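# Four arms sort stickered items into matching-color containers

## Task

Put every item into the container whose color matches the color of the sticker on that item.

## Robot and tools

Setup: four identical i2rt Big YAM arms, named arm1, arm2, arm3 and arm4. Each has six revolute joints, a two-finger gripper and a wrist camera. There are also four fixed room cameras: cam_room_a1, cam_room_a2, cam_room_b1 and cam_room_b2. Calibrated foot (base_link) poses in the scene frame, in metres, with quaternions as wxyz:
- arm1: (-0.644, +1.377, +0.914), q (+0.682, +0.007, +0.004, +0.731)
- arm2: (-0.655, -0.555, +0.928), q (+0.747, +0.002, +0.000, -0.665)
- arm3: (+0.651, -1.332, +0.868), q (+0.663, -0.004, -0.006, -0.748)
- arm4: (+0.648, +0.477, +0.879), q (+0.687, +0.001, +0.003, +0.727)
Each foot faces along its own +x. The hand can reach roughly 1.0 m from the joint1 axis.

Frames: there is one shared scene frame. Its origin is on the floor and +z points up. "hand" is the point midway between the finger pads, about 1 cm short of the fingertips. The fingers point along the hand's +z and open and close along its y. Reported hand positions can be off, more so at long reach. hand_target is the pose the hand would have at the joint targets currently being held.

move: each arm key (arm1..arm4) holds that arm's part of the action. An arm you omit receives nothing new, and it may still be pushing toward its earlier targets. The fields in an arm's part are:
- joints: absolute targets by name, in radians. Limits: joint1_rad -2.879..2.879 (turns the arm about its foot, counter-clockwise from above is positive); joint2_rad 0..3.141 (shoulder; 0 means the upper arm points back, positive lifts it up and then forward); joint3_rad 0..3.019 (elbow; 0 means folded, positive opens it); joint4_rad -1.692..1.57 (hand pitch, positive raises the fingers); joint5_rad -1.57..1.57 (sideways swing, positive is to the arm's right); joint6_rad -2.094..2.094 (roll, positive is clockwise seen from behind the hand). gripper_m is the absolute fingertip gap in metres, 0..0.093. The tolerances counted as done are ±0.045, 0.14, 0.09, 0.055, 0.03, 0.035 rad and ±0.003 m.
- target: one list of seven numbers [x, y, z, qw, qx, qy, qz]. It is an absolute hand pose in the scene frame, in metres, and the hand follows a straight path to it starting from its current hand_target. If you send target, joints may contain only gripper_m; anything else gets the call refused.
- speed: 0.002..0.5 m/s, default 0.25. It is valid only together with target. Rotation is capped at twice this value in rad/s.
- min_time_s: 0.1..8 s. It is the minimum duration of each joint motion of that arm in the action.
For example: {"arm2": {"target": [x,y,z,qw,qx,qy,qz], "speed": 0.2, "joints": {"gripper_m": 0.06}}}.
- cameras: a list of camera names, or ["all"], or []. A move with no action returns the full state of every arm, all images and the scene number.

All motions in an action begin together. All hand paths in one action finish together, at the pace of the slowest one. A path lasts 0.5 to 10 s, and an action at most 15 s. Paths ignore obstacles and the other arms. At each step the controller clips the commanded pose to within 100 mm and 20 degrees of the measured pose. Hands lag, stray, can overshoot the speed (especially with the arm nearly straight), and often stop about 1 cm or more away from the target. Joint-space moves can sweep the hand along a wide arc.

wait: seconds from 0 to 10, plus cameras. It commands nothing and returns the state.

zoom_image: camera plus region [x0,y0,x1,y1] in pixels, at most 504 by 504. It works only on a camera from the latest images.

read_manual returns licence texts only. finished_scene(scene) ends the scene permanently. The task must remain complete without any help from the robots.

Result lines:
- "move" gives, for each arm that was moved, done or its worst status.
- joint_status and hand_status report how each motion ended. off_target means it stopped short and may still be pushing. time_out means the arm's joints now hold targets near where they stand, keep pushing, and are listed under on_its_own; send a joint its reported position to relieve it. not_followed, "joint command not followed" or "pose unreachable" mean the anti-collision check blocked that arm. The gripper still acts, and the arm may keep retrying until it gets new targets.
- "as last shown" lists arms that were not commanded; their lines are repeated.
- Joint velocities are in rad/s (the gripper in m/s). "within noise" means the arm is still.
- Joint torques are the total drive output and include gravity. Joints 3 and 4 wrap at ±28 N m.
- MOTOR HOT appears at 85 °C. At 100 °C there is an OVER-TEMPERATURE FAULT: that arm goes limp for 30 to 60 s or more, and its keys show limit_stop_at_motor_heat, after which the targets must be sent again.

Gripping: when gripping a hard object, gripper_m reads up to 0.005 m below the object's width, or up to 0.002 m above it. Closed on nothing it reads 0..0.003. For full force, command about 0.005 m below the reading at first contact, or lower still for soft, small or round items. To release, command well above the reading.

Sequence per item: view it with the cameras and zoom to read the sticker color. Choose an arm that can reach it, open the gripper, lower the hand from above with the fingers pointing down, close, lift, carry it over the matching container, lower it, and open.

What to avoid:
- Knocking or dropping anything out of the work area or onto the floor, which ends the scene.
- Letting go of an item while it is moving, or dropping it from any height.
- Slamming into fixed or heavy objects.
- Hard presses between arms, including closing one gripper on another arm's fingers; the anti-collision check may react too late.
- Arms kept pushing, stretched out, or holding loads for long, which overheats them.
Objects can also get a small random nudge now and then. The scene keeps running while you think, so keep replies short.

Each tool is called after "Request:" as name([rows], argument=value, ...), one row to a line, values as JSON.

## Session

Request:
move(arm1={"joints": {"joint1_rad": 1.5, "joint2_rad": 0.65, "joint3_rad": 1.43, "joint4_rad": -1.49, "joint5_rad": 0, "joint6_rad": 0, "gripper_m": 0.093}, "min_time_s": 3}, arm2={"joints": {"joint1_rad": -1.5, "joint5_rad": 0, "joint6_rad": 0, "joint2_rad": 0.65, "joint3_rad": 1.43, "joint4_rad": -1.49, "gripper_m": 0.093}, "min_time_s": 3}, arm3={"joints": {"joint1_rad": 1.69, "joint5_rad": 0, "joint6_rad": 0, "joint2_rad": 0.65, "joint3_rad": 1.43, "joint4_rad": -1.49, "gripper_m": 0.093}, "min_time_s": 3}, arm4={"joints": {"joint1_rad": -1.627, "joint5_rad": 0, "joint6_rad": 0, "joint2_rad": 0.65, "joint3_rad": 1.43, "joint4_rad": -1.49, "gripper_m": 0.093}, "min_time_s": 3}, cameras=["all"])

Scene clock: 3.57 s.
Joint torques (N m): arm1=[-1.2 4.66 14.09 2.17 -0.06 -0.07] | arm2=[0.21 1.32 12.22 3.03 0.13 -0.09] | arm3=[1.96 2.32 10.8 1.21 0.13 -0.12] | arm4=[0.62 2.55 7.01 0.81 0.21 0.16]
Motor temperatures (°C): arm1=[20 23 28 23 21 21 21] | arm2=[23 24 26 22 22 20 23] | arm3=[24 23 24 23 24 23 23] | arm4=[22 21 24 22 24 21 24]
Heat: arm1: hottest joint3_rad 28 °C; arm2: hottest joint3_rad 26 °C; arm3: hottest joint1_rad 24 °C; arm4: hottest joint3_rad 24 °C.
move: arm1 done; arm2 done; arm3 done; arm4 done
Joint velocities: within noise
arm1.joint_positions: joint1_rad=+1.492 joint2_rad=+0.638 joint3_rad=+1.376 joint4_rad=-1.509 joint5_rad=+0.002 joint6_rad=+0.008 gripper_m=+0.09306
arm1.joint_status: all done
arm1.hand: x=-0.8546 y=+1.3790 z=+1.4121 quat_wxyz=(-0.002, +0.918, -0.008, -0.397) (m; scene frame)
arm1.hand_target: x=-0.8567 y=+1.3769 z=+1.4382 quat_wxyz=(-0.002, +0.906, +0.000, -0.424) (m; scene frame)
arm1.hand_status: not commanded
arm2.joint_positions: joint1_rad=-1.495 joint2_rad=+0.639 joint3_rad=+1.395 joint4_rad=-1.510 joint5_rad=-0.003 joint6_rad=+0.015 gripper_m=+0.09310
arm2.joint_status: all done
arm2.hand: x=-0.8689 y=-0.5984 z=+1.4308 quat_wxyz=(-0.041, -0.914, -0.083, +0.394) (m; scene frame)
arm2.hand_target: x=-0.8734 y=-0.5977 z=+1.4483 quat_wxyz=(-0.038, -0.905, -0.086, +0.414) (m; scene frame)
arm2.hand_status: not commanded
arm3.joint_positions: joint1_rad=+1.679 joint2_rad=+0.641 joint3_rad=+1.395 joint4_rad=-1.482 joint5_rad=-0.003 joint6_rad=+0.007 gripper_m=+0.09306
arm3.joint_status: all done
arm3.hand: x=+0.8726 y=-1.3273 z=+1.3757 quat_wxyz=(-0.410, -0.005, -0.912, +0.006) (m; scene frame)
arm3.hand_target: x=+0.8714 y=-1.3253 z=+1.3885 quat_wxyz=(-0.418, +0.002, -0.909, +0.007) (m; scene frame)
arm3.hand_status: not commanded
arm4.joint_positions: joint1_rad=-1.624 joint2_rad=+0.641 joint3_rad=+1.432 joint4_rad=-1.478 joint5_rad=-0.003 joint6_rad=-0.014 gripper_m=+0.09311
arm4.joint_status: all done
arm4.hand: x=+0.8696 y=+0.4800 z=+1.4038 quat_wxyz=(-0.426, +0.009, -0.905, +0.002) (m; scene frame)
arm4.hand_target: x=+0.8715 y=+0.4787 z=+1.3987 quat_wxyz=(-0.415, +0.001, -0.910, +0.002) (m; scene frame)
arm4.hand_status: not commanded
pictures: arm1_cam_wrist, arm2_cam_wrist, arm3_cam_wrist, arm4_cam_wrist, cam_room_a1, cam_room_a2, cam_room_b1, cam_room_b2
Images, in order (width x height): arm1_cam_wrist 672x504, arm2_cam_wrist 672x504, arm3_cam_wrist 672x504, arm4_cam_wrist 672x504, cam_room_a1 672x504, cam_room_a2 672x504, cam_room_b1 672x504, cam_room_b2 672x504.

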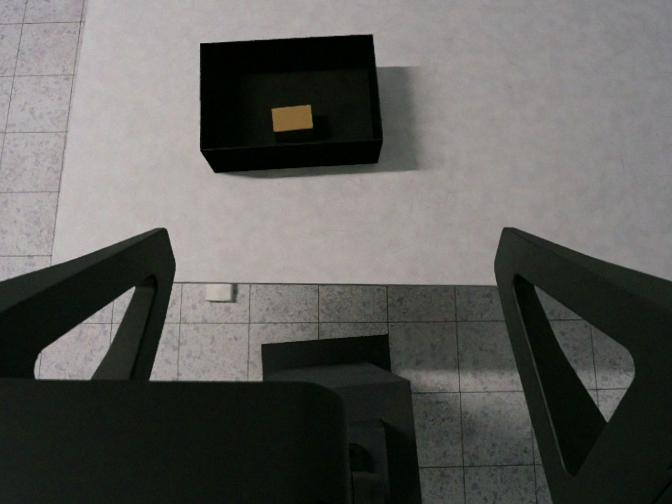

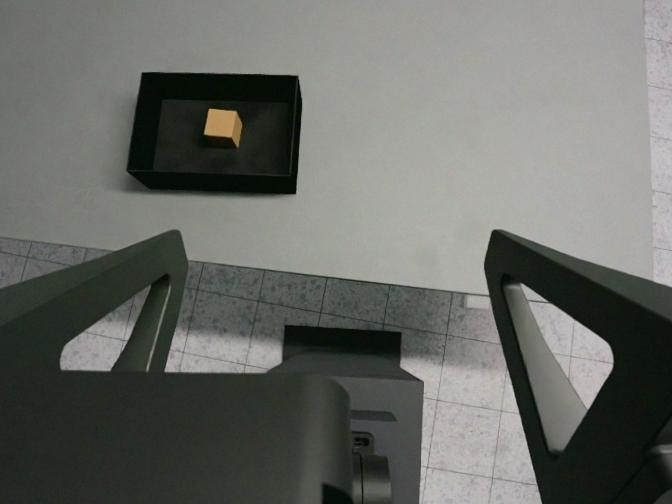

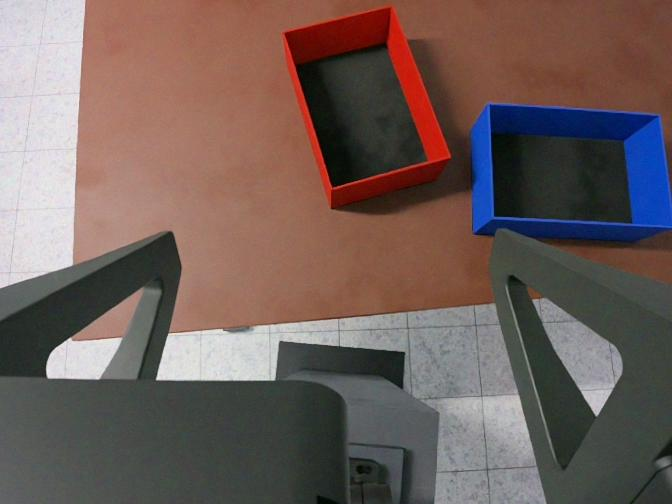

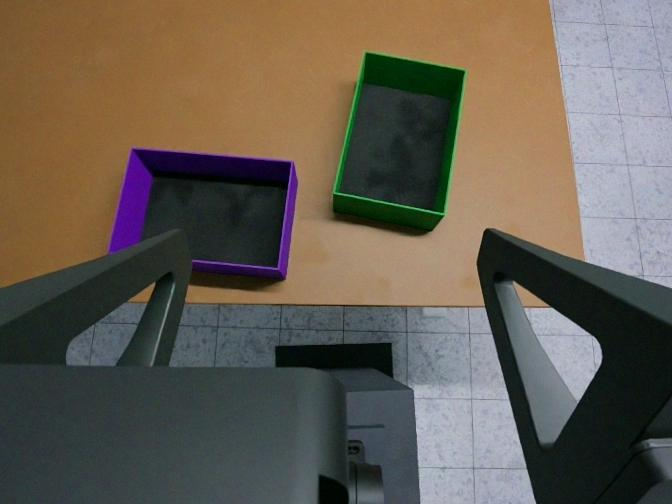

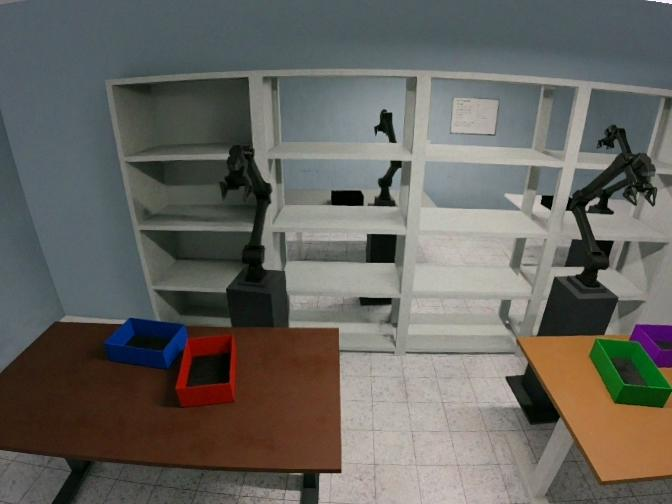

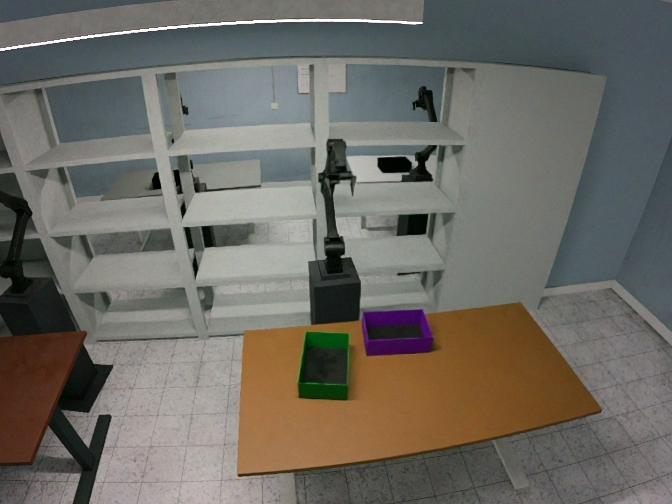

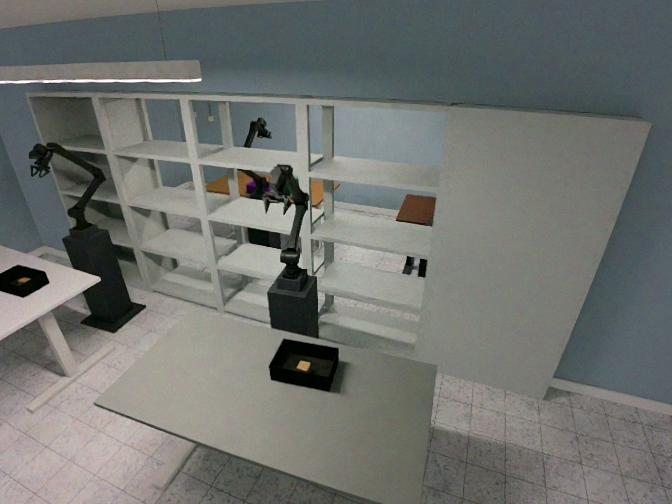

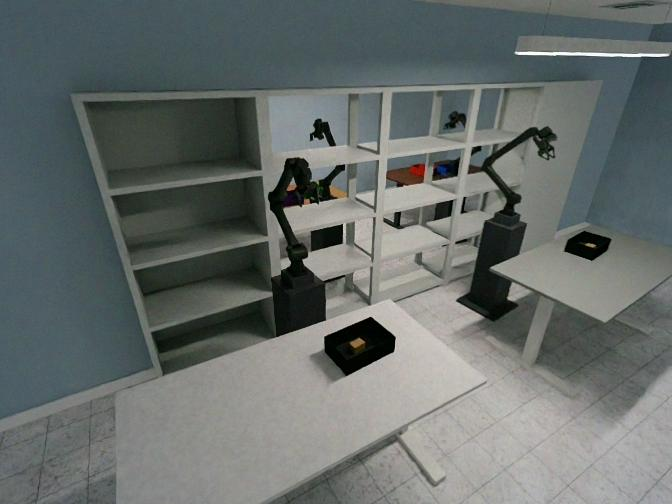

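Request:
zoom_image(camera="cam_room_b1", region=[265, 335, 345, 395])

Request:
zoom_image(camera="cam_room_b2", region=[320, 315, 400, 375])

Request:
zoom_image(camera="arm1_cam_wrist", region=[250, 90, 330, 150])

Request:
zoom_image(camera="arm2_cam_wrist", region=[180, 90, 260, 165])

Request:
zoom_image(camera="cam_room_b2", region=[560, 220, 640, 280])

Request:
zoom_image(camera="cam_room_b1", region=[0, 255, 60, 300])

Scaled by 6.300.

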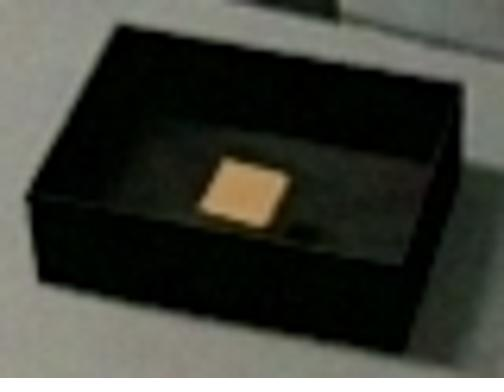

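Scaled by 6.300.

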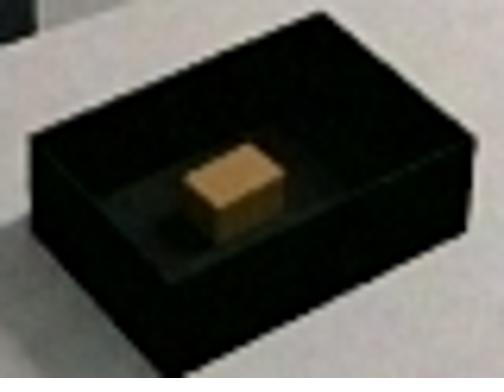

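Scaled by 6.300.

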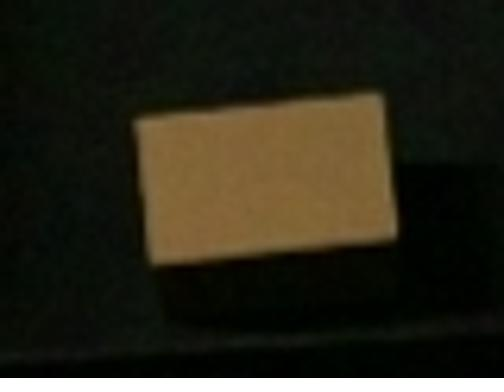

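Scaled by 6.300.

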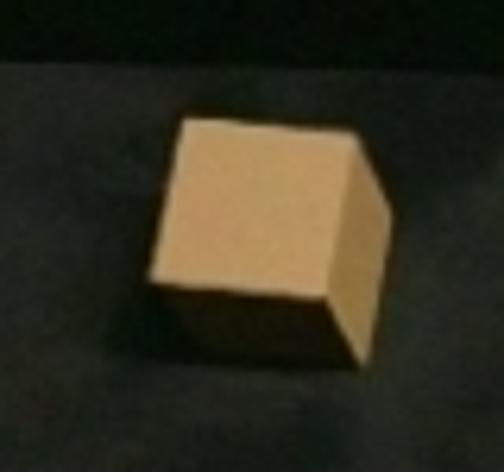

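Scaled by 6.300.

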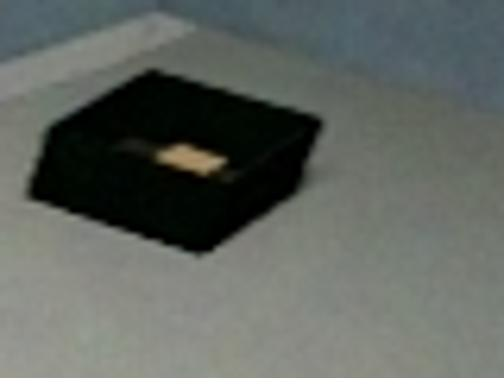

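Scaled by 8.400.

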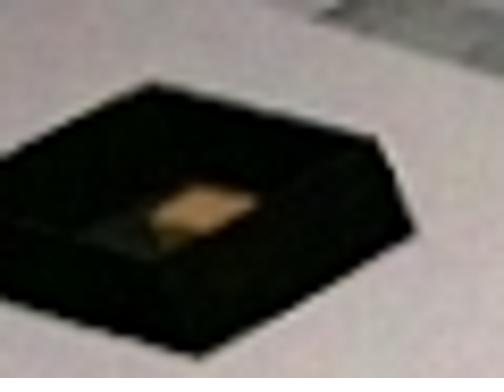

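Request:
move(arm1={"target": [-1.205, 1.317, 0.858, -0.01, -0.9802, -0.0513, 0.1905], "speed": 0.35}, arm2={"target": [-1.148, -0.878, 0.867, -0.0158, -0.9641, -0.0589, 0.2583], "speed": 0.35}, cameras=["arm1_cam_wrist", "arm2_cam_wrist"])

Scene clock: 45.90 s.
Joint torques (N m): arm1=[-0.62 -13.68 10.74 1.31 -0.06 -0.03] | arm2=[1.44 -17.55 10.67 2.07 0.11 0.22] | arm3=[2.08 2.26 10.77 1.17 0.13 -0.12] | arm4=[0.67 2.61 7.02 0.88 0.2 0.18]
Motor temperatures (°C): arm1=[20 23 32 23 21 21 21] | arm2=[23 24 30 22 22 20 23] | arm3=[24 23 27 23 24 23 23] | arm4=[22 21 28 22 24 21 24]
Heat: arm1: hottest joint3_rad 32 °C; arm2: hottest joint3_rad 30 °C; arm3: hottest joint3_rad 27 °C; arm4: hottest joint3_rad 28 °C.
move: arm1 off_target; arm2 off_target
Joint velocities: within noise
arm1.joint_positions: joint1_rad=+1.598 joint2_rad=+1.953 joint3_rad=+1.047 joint4_rad=-0.352 joint5_rad=-0.001 joint6_rad=+0.012 gripper_m=+0.09306
arm1.joint_status: not commanded
arm1.hand: x=-1.1807 y=+1.3260 z=+0.8421 quat_wxyz=(+0.007, +0.986, +0.042, -0.163) (m; scene frame)
arm1.hand_target: x=-1.2039 y=+1.3170 z=+0.8588 quat_wxyz=(+0.010, +0.980, +0.051, -0.191) (m; scene frame)
arm1.hand_status: off_target (0.030 m and 3.4 deg from the pose sent, 0.659 m and 25.7 deg at the start)
arm2.joint_positions: joint1_rad=-1.041 joint2_rad=+1.964 joint3_rad=+1.062 joint4_rad=-0.243 joint5_rad=+0.258 joint6_rad=+0.459 gripper_m=+0.09309
arm2.joint_status: not commanded
arm2.hand: x=-1.1341 y=-0.8609 z=+0.8601 quat_wxyz=(-0.001, -0.968, -0.065, +0.243) (m; scene frame)
arm2.hand_target: x=-1.1471 y=-0.8775 z=+0.8675 quat_wxyz=(-0.016, -0.964, -0.059, +0.258) (m; scene frame)
arm2.hand_status: off_target (0.023 m and 2.5 deg from the pose sent, 0.688 m and 17.1 deg at the start)
arm3, arm4: as last shown
pictures: arm1_cam_wrist, arm2_cam_wrist
Images, in order (width x height): arm1_cam_wrist 672x504, arm2_cam_wrist 672x504.

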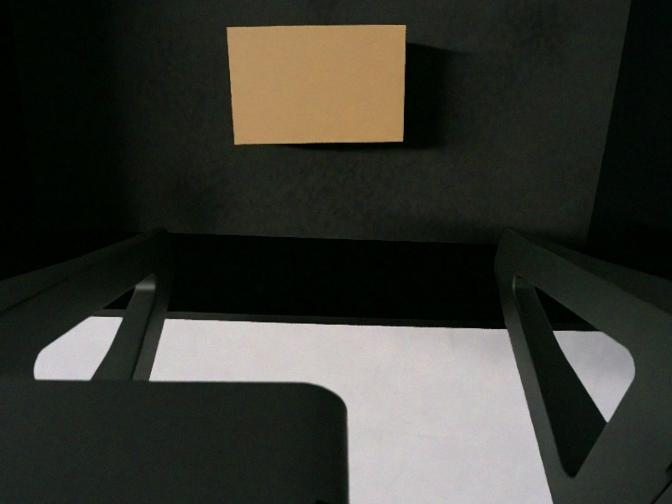

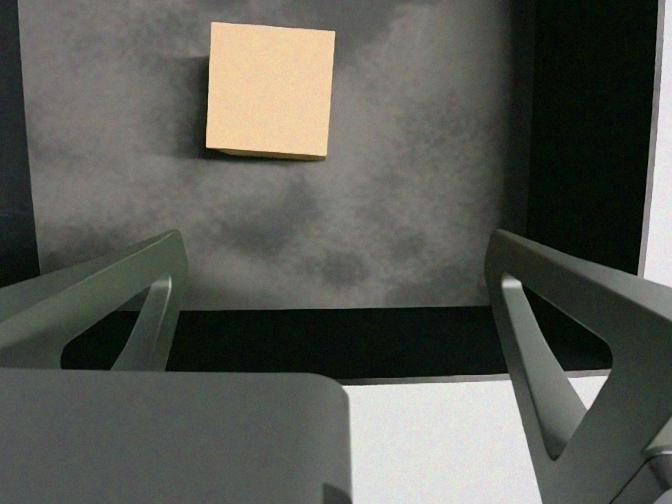

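Request:
move(arm1={"target": [-1.2295, 1.308, 0.807, -0.01, -0.9802, -0.0513, 0.1905], "speed": 0.2}, arm2={"target": [-1.1705, -0.9075, 0.822, -0.009, -0.9653, -0.0337, 0.2586], "speed": 0.2}, cameras=["arm1_cam_wrist", "arm2_cam_wrist"])

Scene clock: 64.17 s.
Joint torques (N m): arm1=[-0.67 -14.8 10.24 1.7 0.06 0.07] | arm2=[1.2 -18.61 10.77 1.98 0.44 0.21] | arm3=[2.02 2.37 10.81 1.18 0.13 -0.11] | arm4=[0.79 2.43 7.08 0.87 0.19 0.17]
Motor temperatures (°C): arm1=[20 24 33 23 21 21 21] | arm2=[23 24 32 22 22 20 23] | arm3=[24 23 27 23 24 23 23] | arm4=[22 21 29 22 24 21 24]
Heat: arm1: hottest joint3_rad 33 °C; arm2: hottest joint3_rad 32 °C; arm3: hottest joint3_rad 27 °C; arm4: hottest joint3_rad 29 °C.
move: arm1 off_target; arm2 off_target
Joint velocities: within noise
arm1.joint_positions: joint1_rad=+1.612 joint2_rad=+2.097 joint3_rad=+1.121 joint4_rad=-0.282 joint5_rad=+0.000 joint6_rad=+0.012 gripper_m=+0.09306
arm1.joint_status: not commanded
arm1.hand: x=-1.2036 y=+1.3162 z=+0.7940 quat_wxyz=(+0.008, +0.985, +0.049, -0.163) (m; scene frame)
arm1.hand_target: x=-1.2283 y=+1.3079 z=+0.8079 quat_wxyz=(+0.010, +0.980, +0.051, -0.190) (m; scene frame)
arm1.hand_status: off_target (0.030 m and 3.2 deg from the pose sent, 0.063 m and 3.4 deg at the start)
arm2.joint_positions: joint1_rad=-1.013 joint2_rad=+2.114 joint3_rad=+1.190 joint4_rad=-0.232 joint5_rad=+0.285 joint6_rad=+0.530 gripper_m=+0.09309
arm2.joint_status: not commanded
arm2.hand: x=-1.1566 y=-0.8929 z=+0.8203 quat_wxyz=(+0.001, -0.968, -0.041, +0.246) (m; scene frame)
arm2.hand_target: x=-1.1698 y=-0.9070 z=+0.8225 quat_wxyz=(-0.009, -0.965, -0.034, +0.259) (m; scene frame)
arm2.hand_status: off_target (0.020 m and 2.1 deg from the pose sent, 0.070 m and 4.0 deg at the start)
arm3, arm4: as last shown
pictures: arm1_cam_wrist, arm2_cam_wrist
Images, in order (width x height): arm1_cam_wrist 672x504, arm2_cam_wrist 672x504.

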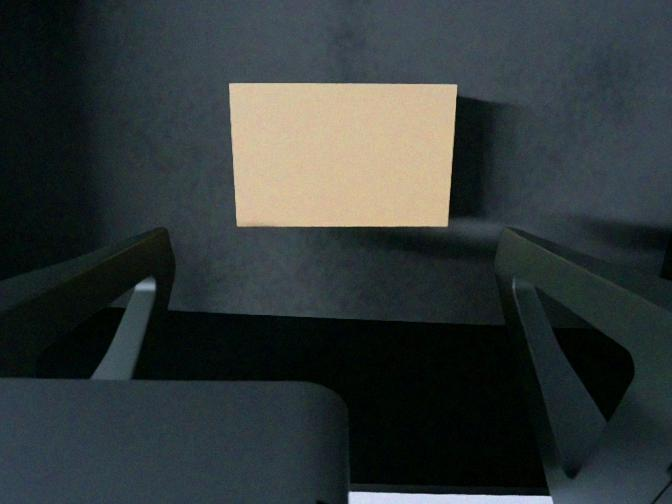

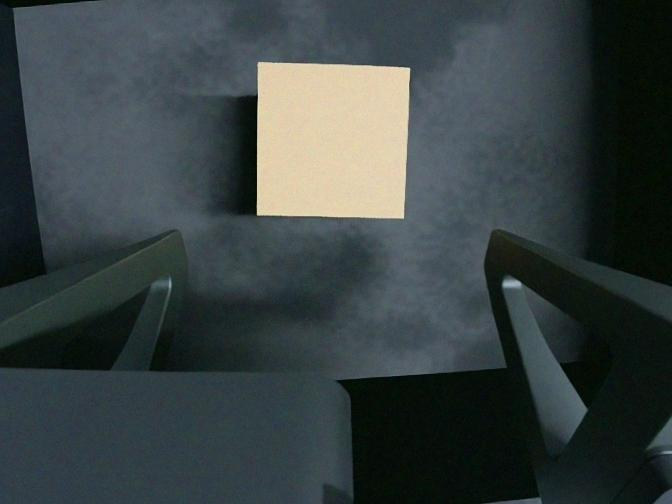

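Request:
move(arm1={"target": [-1.252, 1.308, 0.747, -0.01, -0.9802, -0.0513, 0.1905], "speed": 0.12}, arm2={"target": [-1.205, -0.909, 0.755, -0.0067, -0.9657, -0.025, 0.2587], "speed": 0.12}, cameras=["arm1_cam_wrist", "arm2_cam_wrist"])

Request:
move(arm1={"joints": {"gripper_m": 0.058}}, arm2={"joints": {"gripper_m": 0.041}}, cameras=["arm1_cam_wrist", "arm2_cam_wrist"])

Scene clock: 76.37 s.
Joint torques (N m): arm1=[-1.44 -15.27 9.85 1.59 0.01 0.02] | arm2=[0.32 -19.84 10.09 2.26 0.16 0.07] | arm3=[1.96 2.43 10.82 1.21 0.13 -0.12] | arm4=[0.26 2.14 6.99 0.77 0.2 0.16]
Motor temperatures (°C): arm1=[20 24 33 23 21 21 21] | arm2=[23 24 32 22 22 20 23] | arm3=[24 23 28 23 24 23 23] | arm4=[22 21 29 22 24 21 24]
Heat: arm1: hottest joint3_rad 33 °C; arm2: hottest joint3_rad 32 °C; arm3: hottest joint3_rad 28 °C; arm4: hottest joint3_rad 29 °C.
move: arm1 off_target; arm2 off_target
Joint velocities: within noise
arm1.joint_positions: joint1_rad=+1.612 joint2_rad=+2.254 joint3_rad=+1.216 joint4_rad=-0.210 joint5_rad=+0.000 joint6_rad=+0.012 gripper_m=+0.09306
arm1.joint_status: not commanded
arm1.hand: x=-1.2290 y=+1.3136 z=+0.7399 quat_wxyz=(+0.008, +0.985, +0.049, -0.168) (m; scene frame)
arm1.hand_target: x=-1.2511 y=+1.3080 z=+0.7478 quat_wxyz=(+0.010, +0.980, +0.051, -0.190) (m; scene frame)
arm1.hand_status: off_target (0.025 m and 2.7 deg from the pose sent, 0.068 m and 3.2 deg at the start)
arm2.joint_positions: joint1_rad=-1.035 joint2_rad=+2.294 joint3_rad=+1.317 joint4_rad=-0.173 joint5_rad=+0.285 joint6_rad=+0.531 gripper_m=+0.09309
arm2.joint_status: not commanded
arm2.hand: x=-1.1896 y=-0.9012 z=+0.7586 quat_wxyz=(+0.002, -0.968, -0.030, +0.248) (m; scene frame)
arm2.hand_target: x=-1.2044 y=-0.9086 z=+0.7557 quat_wxyz=(-0.007, -0.966, -0.025, +0.259) (m; scene frame)
arm2.hand_status: off_target (0.018 m and 1.7 deg from the pose sent, 0.083 m and 2.5 deg at the start)
arm3, arm4: as last shown
pictures: arm1_cam_wrist, arm2_cam_wrist
Images, in order (width x height): arm1_cam_wrist 672x504, arm2_cam_wrist 672x504.

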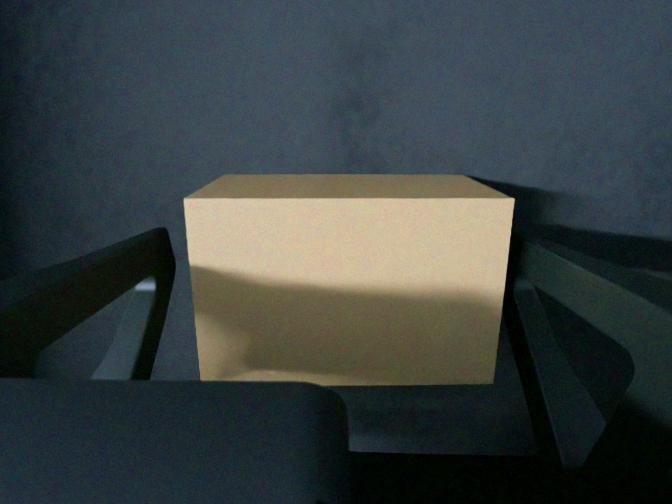

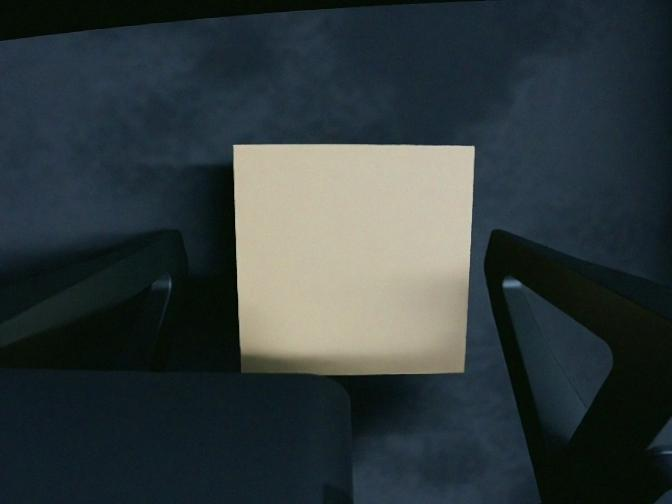

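Scene clock: 76.97 s.
Joint torques (N m): arm1=[-1.26 -14.92 9.55 1.65 0.05 0.03] | arm2=[0.38 -20.01 10.06 2.21 0.21 0.07] | arm3=[2.02 2.32 10.84 1.21 0.13 -0.13] | arm4=[0.32 2.67 6.95 0.76 0.19 0.2]
Motor temperatures (°C): arm1=[20 24 33 23 21 21 21] | arm2=[23 24 32 22 22 20 23] | arm3=[24 23 28 23 24 23 23] | arm4=[22 21 29 22 24 21 24]
Heat: arm1: hottest joint3_rad 33 °C; arm2: hottest joint3_rad 32 °C; arm3: hottest joint3_rad 28 °C; arm4: hottest joint3_rad 29 °C.
move: arm1 off_target; arm2 off_target
Joint velocities: within noise
arm1.joint_positions: joint1_rad=+1.612 joint2_rad=+2.254 joint3_rad=+1.216 joint4_rad=-0.209 joint5_rad=+0.000 joint6_rad=+0.012 gripper_m=+0.06906
arm1.joint_status: gripper_m off_target (ended at +0.06908, target +0.05800)
arm1.hand: x=-1.2291 y=+1.3137 z=+0.7399 quat_wxyz=(+0.008, +0.985, +0.049, -0.168) (m; scene frame)
arm1.hand_target: x=-1.2510 y=+1.3080 z=+0.7478 quat_wxyz=(+0.010, +0.980, +0.051, -0.190) (m; scene frame)
arm1.hand_status: not commanded
arm2.joint_positions: joint1_rad=-1.035 joint2_rad=+2.294 joint3_rad=+1.318 joint4_rad=-0.172 joint5_rad=+0.284 joint6_rad=+0.531 gripper_m=+0.05342
arm2.joint_status: gripper_m off_target (ended at +0.05344, target +0.04100)
arm2.hand: x=-1.1899 y=-0.9017 z=+0.7589 quat_wxyz=(+0.001, -0.968, -0.030, +0.248) (m; scene frame)
arm2.hand_target: x=-1.2044 y=-0.9087 z=+0.7557 quat_wxyz=(-0.007, -0.966, -0.025, +0.259) (m; scene frame)
arm2.hand_status: not commanded
arm3, arm4: as last shown
pictures: arm1_cam_wrist, arm2_cam_wrist
Images, in order (width x height): arm1_cam_wrist 672x504, arm2_cam_wrist 672x504.

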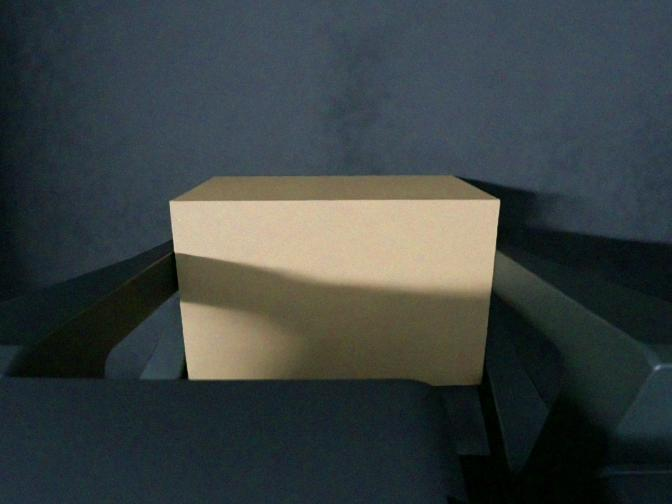

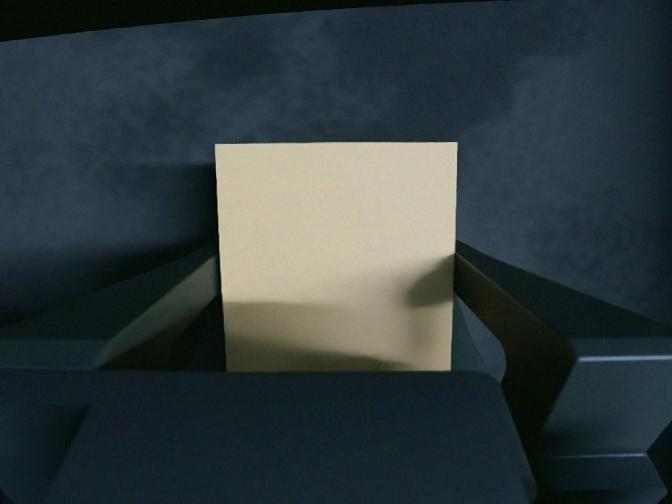

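Request:
move(arm1={"target": [-1.16, 1.31, 1.02, -0.01, -0.9802, -0.0513, 0.1905], "speed": 0.35}, arm2={"target": [-1.10, -0.84, 1.02, -0.0067, -0.9657, -0.025, 0.2587], "speed": 0.35}, cameras=[])

Request:
move(arm1={"joints": {"joint1_rad": 1.5, "joint2_rad": 0.75, "joint3_rad": 1.45, "joint4_rad": -0.2, "joint5_rad": 0, "joint6_rad": 0}, "min_time_s": 2.5}, arm2={"joints": {"joint1_rad": -1.6, "joint2_rad": 0.75, "joint3_rad": 1.45, "joint4_rad": -0.2, "joint5_rad": 0, "joint6_rad": 0}, "min_time_s": 2.5}, cameras=["cam_room_b1", "cam_room_b2", "arm1_cam_wrist", "arm2_cam_wrist"])

Scene clock: 90.37 s.
Joint torques (N m): arm1=[-0.67 -10.11 10.81 0.85 0.12 0.14] | arm2=[1.61 -14.56 9.29 1.17 0.42 0.21] | arm3=[1.96 2.26 10.8 1.22 0.13 -0.12] | arm4=[0.73 2.78 6.89 0.81 0.19 0.19]
Motor temperatures (°C): arm1=[20 24 33 23 21 21 22] | arm2=[23 25 31 22 22 20 23] | arm3=[24 23 28 23 24 23 23] | arm4=[22 21 29 22 24 21 24]
Heat: arm1: hottest joint3_rad 33 °C; arm2: hottest joint3_rad 31 °C; arm3: hottest joint3_rad 28 °C; arm4: hottest joint3_rad 29 °C.
move: arm1 done; arm2 off_target
Joint velocities: within noise
arm1.joint_positions: joint1_rad=+1.623 joint2_rad=+1.582 joint3_rad=+1.089 joint4_rad=-0.707 joint5_rad=+0.004 joint6_rad=+0.018 gripper_m=+0.06906
arm1.joint_status: not commanded
arm1.hand: x=-1.1588 y=+1.3155 z=+1.0184 quat_wxyz=(+0.009, +0.980, +0.050, -0.192) (m; scene frame)
arm1.hand_target: x=-1.1599 y=+1.3100 z=+1.0199 quat_wxyz=(+0.010, +0.980, +0.051, -0.190) (m; scene frame)
arm1.hand_status: done (0.006 m and 0.2 deg from the pose sent, 0.288 m and 2.6 deg at the start)
arm2.joint_positions: joint1_rad=-1.033 joint2_rad=+1.574 joint3_rad=+1.051 joint4_rad=-0.572 joint5_rad=+0.287 joint6_rad=+0.532 gripper_m=+0.05342
arm2.joint_status: not commanded
arm2.hand: x=-1.1078 y=-0.8401 z=+1.0305 quat_wxyz=(-0.013, -0.962, -0.026, +0.270) (m; scene frame)
arm2.hand_target: x=-1.1000 y=-0.8398 z=+1.0201 quat_wxyz=(-0.007, -0.966, -0.025, +0.259) (m; scene frame)
arm2.hand_status: off_target (0.013 m and 1.6 deg from the pose sent, 0.283 m and 1.6 deg at the start)
arm3, arm4: as last shown
pictures: none
No camera images: "cameras" was empty.

Scene clock: 93.53 s.
Joint torques (N m): arm1=[-2.67 2.49 12.81 1.84 -0.04 -0.03] | arm2=[0.21 -1.2 12.94 2.84 -0.19 -0.09] | arm3=[1.9 2.37 10.82 1.2 0.14 -0.11] | arm4=[0.38 2.2 7.08 0.92 0.18 0.19]
Motor temperatures (°C): arm1=[20 24 34 23 21 21 22] | arm2=[23 25 32 22 22 20 23] | arm3=[24 23 28 23 24 23 23] | arm4=[22 21 29 22 24 21 24]
Heat: arm1: hottest joint3_rad 34 °C; arm2: hottest joint3_rad 32 °C; arm3: hottest joint3_rad 28 °C; arm4: hottest joint3_rad 29 °C.
move: arm1 done; arm2 done
Joint velocities: within noise
arm1.joint_positions: joint1_rad=+1.511 joint2_rad=+0.745 joint3_rad=+1.413 joint4_rad=-0.214 joint5_rad=+0.002 joint6_rad=+0.008 gripper_m=+0.06906
arm1.joint_status: all done
arm1.hand: x=-0.9437 y=+1.3732 z=+1.7014 quat_wxyz=(+0.006, +0.523, +0.001, -0.852) (m; scene frame)
arm1.hand_target: x=-0.9321 y=+1.3763 z=+1.7220 quat_wxyz=(-0.002, +0.503, +0.001, -0.864) (m; scene frame)
arm1.hand_status: not commanded
arm2.joint_positions: joint1_rad=-1.593 joint2_rad=+0.744 joint3_rad=+1.413 joint4_rad=-0.216 joint5_rad=+0.004 joint6_rad=+0.015 gripper_m=+0.05341
arm2.joint_status: all done
arm2.hand: x=-0.9670 y=-0.5861 z=+1.7099 quat_wxyz=(-0.044, -0.530, -0.021, +0.846) (m; scene frame)
arm2.hand_target: x=-0.9563 y=-0.5837 z=+1.7309 quat_wxyz=(-0.037, -0.510, -0.024, +0.859) (m; scene frame)
arm2.hand_status: not commanded
arm3, arm4: as last shown
pictures: arm1_cam_wrist, arm2_cam_wrist, cam_room_b1, cam_room_b2
Images, in order (width x height): arm1_cam_wrist 672x504, arm2_cam_wrist 672x504, cam_room_b1 672x504, cam_room_b2 672x504.

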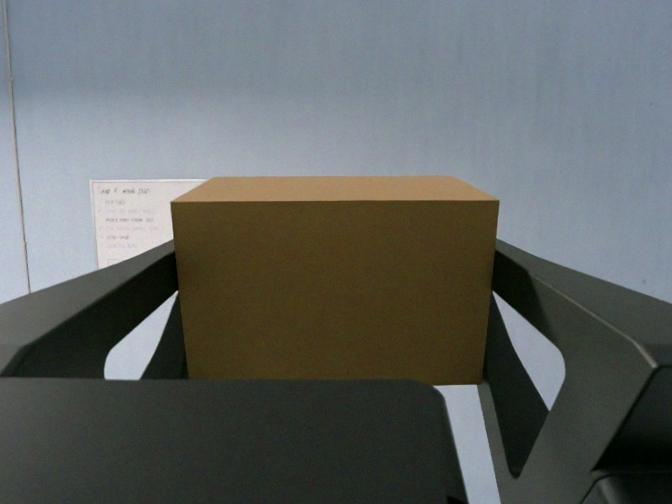

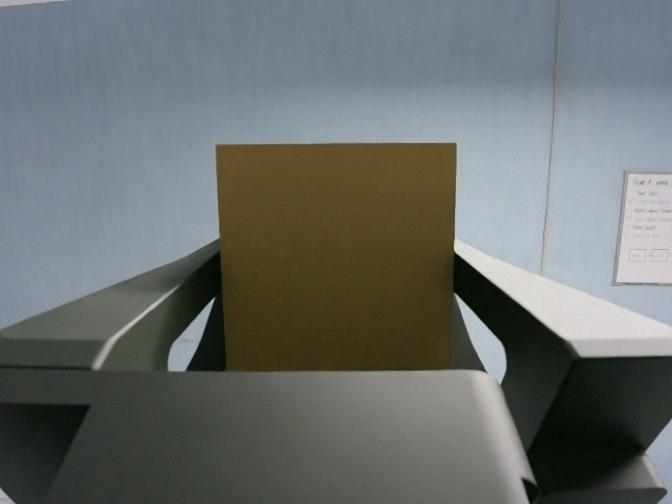

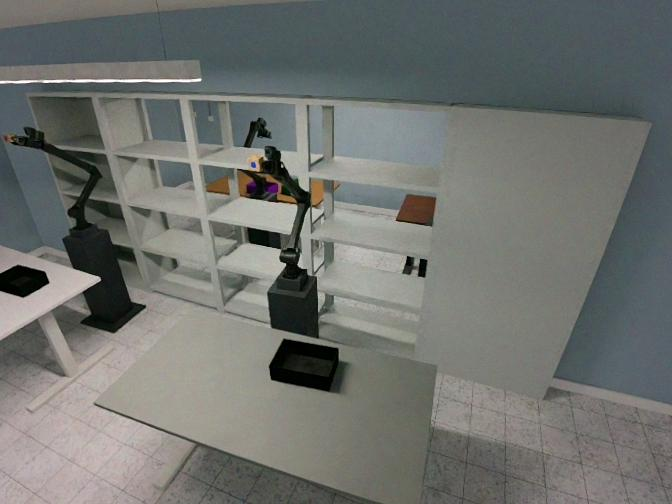

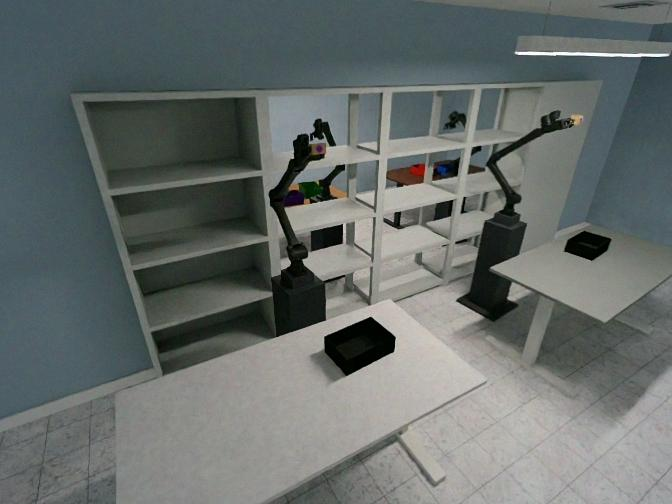

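Request:
zoom_image(camera="cam_room_b2", region=[295, 130, 345, 168])

Request:
zoom_image(camera="cam_room_b1", region=[230, 140, 290, 185])

Scaled by 10.080.

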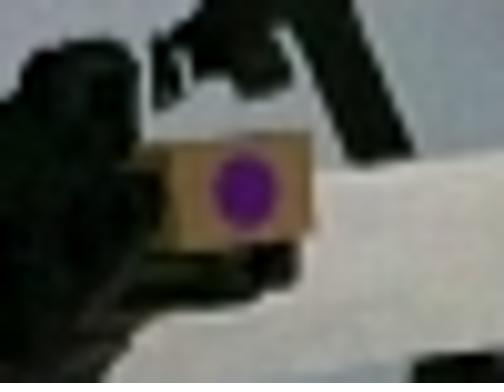

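Scaled by 8.400.

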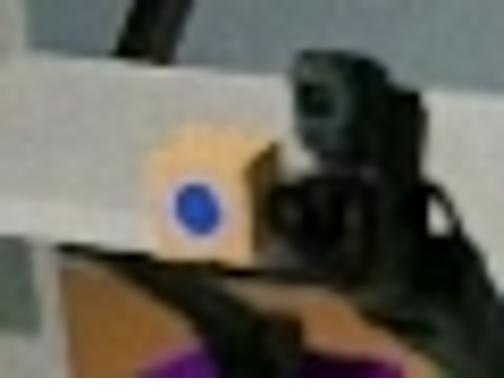

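Request:
move(arm1={"joints": {"joint1_rad": -2.248, "joint2_rad": 0.616, "joint3_rad": 0.75, "joint4_rad": -1.31, "joint5_rad": 0, "joint6_rad": 0}, "min_time_s": 4.5}, arm2={"joints": {"joint1_rad": 0.934, "joint2_rad": 0.616, "joint3_rad": 0.75, "joint4_rad": -1.15, "joint5_rad": 0, "joint6_rad": 0}, "min_time_s": 4}, arm3={"joints": {"joint1_rad": -2.004, "joint2_rad": 0.616, "joint3_rad": 0.72, "joint4_rad": -1.14, "joint5_rad": 0, "joint6_rad": 0}, "min_time_s": 4}, arm4={"joints": {"joint1_rad": 0.906, "joint2_rad": 0.616, "joint3_rad": 0.72, "joint4_rad": -1.2, "joint5_rad": 0, "joint6_rad": 0}, "min_time_s": 4}, cameras=["cam_room_b1", "cam_room_b2"])

Scene clock: 120.60 s.
Joint torques (N m): arm1=[-2.43 0.67 11.54 0.47 0.03 -0.03] | arm2=[0.85 -3.31 10.95 1.37 -0.05 -0.07] | arm3=[0.5 -1.85 9.26 1.63 0.01 -0.12] | arm4=[1.26 -1.61 9.21 1.33 0.13 0.17]
Motor temperatures (°C): arm1=[20 24 35 23 21 21 22] | arm2=[23 25 32 22 22 20 24] | arm3=[24 23 29 23 24 23 23] | arm4=[22 21 30 22 24 21 24]
Heat: arm1: hottest joint3_rad 35 °C; arm2: hottest joint3_rad 32 °C; arm3: hottest joint3_rad 29 °C; arm4: hottest joint3_rad 30 °C.
move: arm1 done; arm2 done; arm3 done; arm4 done
Joint velocities: within noise
arm1.joint_positions: joint1_rad=-2.242 joint2_rad=+0.627 joint3_rad=+0.745 joint4_rad=-1.302 joint5_rad=+0.000 joint6_rad=+0.007 gripper_m=+0.06913
arm1.joint_status: all done
arm1.hand: x=-0.4529 y=+1.2473 z=+1.1335 quat_wxyz=(-0.176, -0.294, -0.938, +0.057) (m; scene frame)
arm1.hand_target: x=-0.4552 y=+1.2472 z=+1.1377 quat_wxyz=(-0.179, -0.294, -0.937, +0.060) (m; scene frame)
arm1.hand_status: not commanded
arm2.joint_positions: joint1_rad=+0.932 joint2_rad=+0.629 joint3_rad=+0.758 joint4_rad=-1.139 joint5_rad=+0.001 joint6_rad=+0.014 gripper_m=+0.05334
arm2.joint_status: all done
arm2.hand: x=-0.4251 y=-0.6894 z=+1.1753 quat_wxyz=(-0.268, -0.255, -0.927, +0.068) (m; scene frame)
arm2.hand_target: x=-0.4291 y=-0.6862 z=+1.1730 quat_wxyz=(-0.265, -0.248, -0.929, +0.069) (m; scene frame)
arm2.hand_status: not commanded
arm3.joint_positions: joint1_rad=-1.994 joint2_rad=+0.625 joint3_rad=+0.725 joint4_rad=-1.155 joint5_rad=+0.000 joint6_rad=+0.007 gripper_m=+0.09306
arm3.joint_status: all done
arm3.hand: x=+0.4313 y=-1.1952 z=+1.0950 quat_wxyz=(+0.062, -0.931, +0.265, +0.244) (m; scene frame)
arm3.hand_target: x=+0.4314 y=-1.1923 z=+1.0964 quat_wxyz=(+0.066, -0.928, +0.265, +0.252) (m; scene frame)
arm3.hand_status: not commanded
arm4.joint_positions: joint1_rad=+0.904 joint2_rad=+0.627 joint3_rad=+0.719 joint4_rad=-1.216 joint5_rad=-0.002 joint6_rad=-0.013 gripper_m=+0.09311
arm4.joint_status: all done
arm4.hand: x=+0.4503 y=+0.6171 z=+1.0985 quat_wxyz=(-0.065, +0.932, -0.287, -0.212) (m; scene frame)
arm4.hand_target: x=+0.4479 y=+0.6187 z=+1.1036 quat_wxyz=(-0.068, +0.927, -0.292, -0.226) (m; scene frame)
arm4.hand_status: not commanded
pictures: cam_room_b1, cam_room_b2
Images, in order (width x height): cam_room_b1 672x504, cam_room_b2 672x504.

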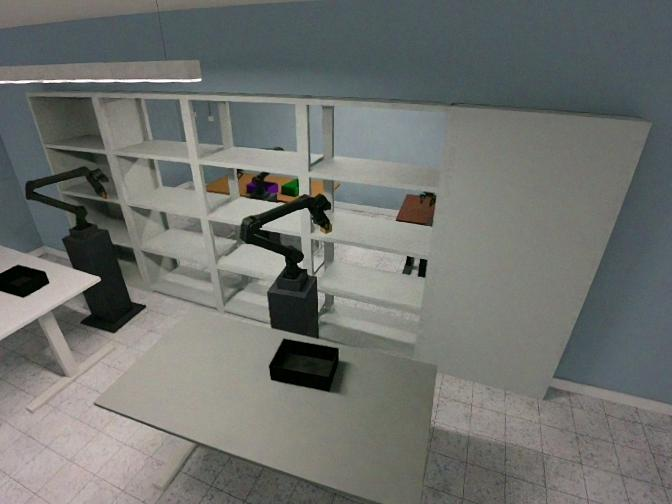

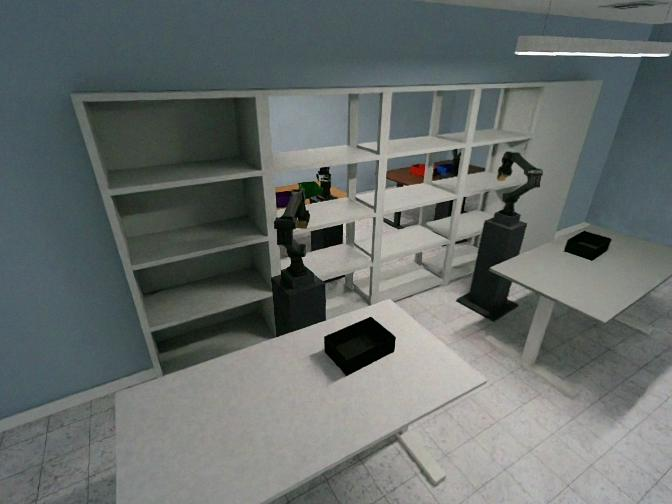

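Request:
move(arm1={"target": [0.01, 0.922, 1.105, 0.1903, 0.293, 0.935, -0.0596], "speed": 0.25}, arm2={"target": [0.01, -0.936, 1.11, 0.2663, 0.2472, 0.9290, -0.0709], "speed": 0.25}, cameras=[])

Request:
move(arm1={"target": [0.007, 0.9235, 1.006, 0.1656, 0.2945, 0.9397, -0.0519], "speed": 0.08}, arm2={"target": [0.007, -0.933, 1.025, 0.246, 0.2486, 0.9345, -0.0655], "speed": 0.08}, cameras=[])

Request:
move(arm1={"target": [0.007, 0.9235, 0.992, 0.1656, 0.2945, 0.9397, -0.0519], "speed": 0.05}, arm2={"target": [0.007, -0.933, 1.008, 0.246, 0.2486, 0.9345, -0.0655], "speed": 0.05}, cameras=["cam_room_a1", "cam_room_a2"])

Request:
zoom_image(camera="cam_room_a1", region=[310, 180, 370, 225])

Request:
zoom_image(camera="cam_room_a2", region=[360, 160, 420, 205])

Scene clock: 132.00 s.
Joint torques (N m): arm1=[-2.26 -20.89 17.39 0.64 0 -0.02] | arm2=[1.08 -21.77 17.17 1.24 0.15 -0.07] | arm3=[0.56 -1.9 9.26 1.66 0 -0.13] | arm4=[0.91 -1.79 9.21 1.32 0.11 0.18]
Motor temperatures (°C): arm1=[20 24 36 23 21 21 22] | arm2=[23 25 34 22 22 20 24] | arm3=[24 23 30 23 24 23 23] | arm4=[22 21 31 22 24 21 24]
Heat: arm1: hottest joint3_rad 36 °C; arm2: hottest joint3_rad 34 °C; arm3: hottest joint3_rad 30 °C; arm4: hottest joint3_rad 31 °C.
move: arm1 off_target; arm2 off_target
Joint velocities: within noise
arm1.joint_positions: joint1_rad=-2.242 joint2_rad=+2.242 joint3_rad=+2.303 joint4_rad=-1.267 joint5_rad=-0.006 joint6_rad=+0.006 gripper_m=+0.06912
arm1.joint_status: not commanded
arm1.hand: x=+0.0023 y=+0.9350 z=+1.0791 quat_wxyz=(-0.167, -0.294, -0.940, +0.052) (m; scene frame)
arm1.hand_target: x=+0.0084 y=+0.9229 z=+1.1053 quat_wxyz=(-0.191, -0.293, -0.935, +0.060) (m; scene frame)
arm1.hand_status: off_target (0.030 m and 2.9 deg from the pose sent, 0.566 m and 1.7 deg at the start)
arm2.joint_positions: joint1_rad=+0.932 joint2_rad=+2.018 joint3_rad=+1.854 joint4_rad=-0.879 joint5_rad=+0.001 joint6_rad=+0.014 gripper_m=+0.05334
arm2.joint_status: not commanded
arm2.hand: x=-0.0071 y=-0.9297 z=+1.0940 quat_wxyz=(-0.252, -0.256, -0.931, +0.064) (m; scene frame)
arm2.hand_target: x=+0.0087 y=-0.9353 z=+1.1100 quat_wxyz=(-0.267, -0.247, -0.929, +0.071) (m; scene frame)
arm2.hand_status: off_target (0.024 m and 2.1 deg from the pose sent, 0.504 m and 1.0 deg at the start)
arm3, arm4: as last shown
pictures: none
No camera images: "cameras" was empty.

Scene clock: 133.83 s.
Joint torques (N m): arm1=[-1.9 -20.72 11.63 1.51 -0.03 -0.03] | arm2=[1.26 -21.83 10.62 2.66 0.15 -0.06] | arm3=[0.56 -1.9 9.21 1.63 0.01 -0.12] | arm4=[0.91 -1.44 9.05 1.33 0.13 0.14]
Motor temperatures (°C): arm1=[20 24 36 23 21 21 22] | arm2=[23 25 34 22 22 20 24] | arm3=[24 23 30 23 24 23 23] | arm4=[22 21 31 22 24 21 24]
Heat: arm1: hottest joint3_rad 36 °C; arm2: hottest joint3_rad 34 °C; arm3: hottest joint3_rad 30 °C; arm4: hottest joint3_rad 31 °C.
move: arm1 done; arm2 off_target
Joint velocities: within noise
arm1.joint_positions: joint1_rad=-2.242 joint2_rad=+2.282 joint3_rad=+2.198 joint4_rad=-1.132 joint5_rad=-0.006 joint6_rad=+0.006 gripper_m=+0.06912
arm1.joint_status: not commanded
arm1.hand: x=+0.0068 y=+0.9313 z=+1.0113 quat_wxyz=(-0.162, -0.294, -0.941, +0.050) (m; scene frame)
arm1.hand_target: x=+0.0068 y=+0.9235 z=+1.0060 quat_wxyz=(-0.166, -0.295, -0.940, +0.052) (m; scene frame)
arm1.hand_status: done (0.009 m and 0.5 deg from the pose sent, 0.074 m and 0.1 deg at the start)
arm2.joint_positions: joint1_rad=+0.932 joint2_rad=+2.077 joint3_rad=+1.825 joint4_rad=-0.789 joint5_rad=+0.001 joint6_rad=+0.014 gripper_m=+0.05334
arm2.joint_status: not commanded
arm2.hand: x=+0.0029 y=-0.9353 z=+1.0474 quat_wxyz=(-0.253, -0.256, -0.931, +0.065) (m; scene frame)
arm2.hand_target: x=+0.0063 y=-0.9327 z=+1.0253 quat_wxyz=(-0.246, -0.249, -0.935, +0.065) (m; scene frame)
arm2.hand_status: off_target (0.023 m and 1.3 deg from the pose sent, 0.071 m and 1.2 deg at the start)
arm3, arm4: as last shown
pictures: none
No camera images: "cameras" was empty.

Scene clock: 134.83 s.
Joint torques (N m): arm1=[-2.9 -19.55 9.87 1.59 -0.09 -0.04] | arm2=[1.32 -21.48 10.35 2.66 0.15 -0.06] | arm3=[0.62 -1.9 9.25 1.59 0.01 -0.11] | arm4=[0.97 -1.85 9.2 1.32 0.11 0.16]
Motor temperatures (°C): arm1=[20 24 35 23 21 21 22] | arm2=[23 25 34 22 22 20 24] | arm3=[24 23 30 23 24 23 23] | arm4=[22 21 31 22 24 21 24]
Heat: arm1: hottest joint3_rad 35 °C; arm2: hottest joint3_rad 34 °C; arm3: hottest joint3_rad 30 °C; arm4: hottest joint3_rad 31 °C.
move: arm1 off_target; arm2 off_target
Joint velocities: within noise
arm1.joint_positions: joint1_rad=-2.242 joint2_rad=+2.282 joint3_rad=+2.190 joint4_rad=-1.106 joint5_rad=-0.006 joint6_rad=+0.006 gripper_m=+0.06912
arm1.joint_status: not commanded
arm1.hand: x=+0.0102 y=+0.9290 z=+1.0098 quat_wxyz=(-0.171, -0.294, -0.939, +0.053) (m; scene frame)
arm1.hand_target: x=+0.0066 y=+0.9237 z=+0.9921 quat_wxyz=(-0.165, -0.295, -0.940, +0.052) (m; scene frame)
arm1.hand_status: off_target (0.019 m and 0.6 deg from the pose sent, 0.021 m and 0.5 deg at the start)
arm2.joint_positions: joint1_rad=+0.932 joint2_rad=+2.087 joint3_rad=+1.804 joint4_rad=-0.752 joint5_rad=+0.001 joint6_rad=+0.014 gripper_m=+0.05334
arm2.joint_status: not commanded
arm2.hand: x=+0.0041 y=-0.9359 z=+1.0346 quat_wxyz=(-0.257, -0.256, -0.930, +0.065) (m; scene frame)
arm2.hand_target: x=+0.0060 y=-0.9326 z=+1.0083 quat_wxyz=(-0.246, -0.249, -0.935, +0.065) (m; scene frame)
arm2.hand_status: off_target (0.027 m and 1.6 deg from the pose sent, 0.040 m and 1.3 deg at the start)
arm3, arm4: as last shown
pictures: cam_room_a1, cam_room_a2
Images, in order (width x height): cam_room_a1 672x504, cam_room_a2 672x504.

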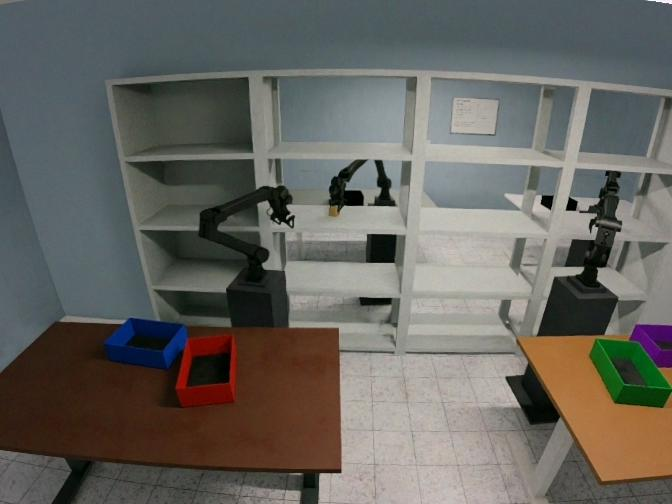

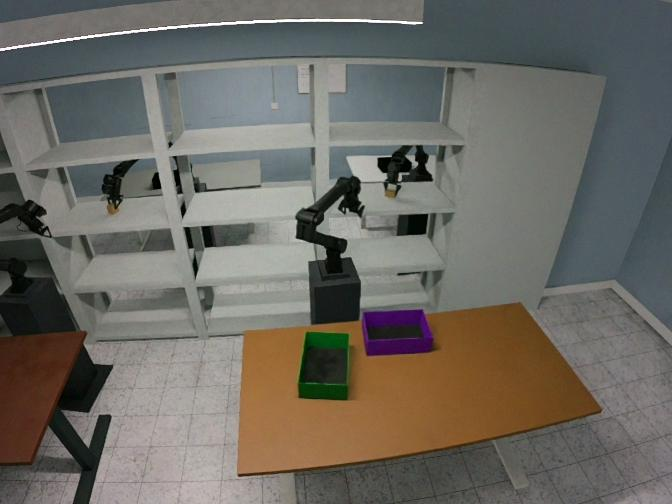

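Scaled by 8.400.

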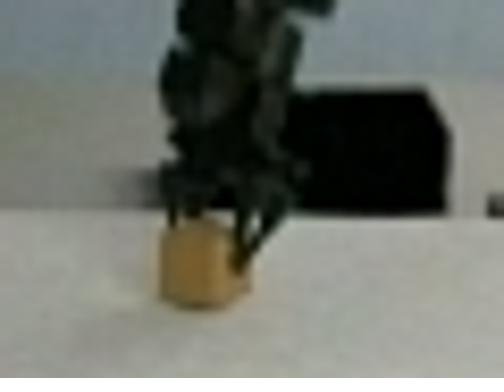

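Scaled by 8.400.

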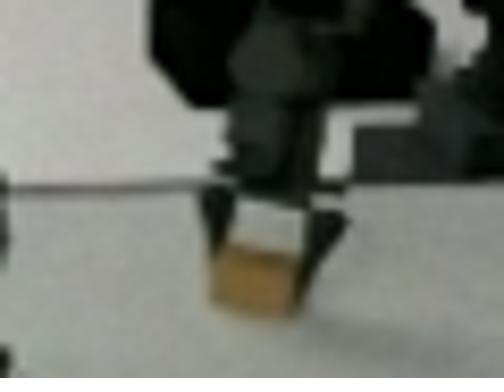

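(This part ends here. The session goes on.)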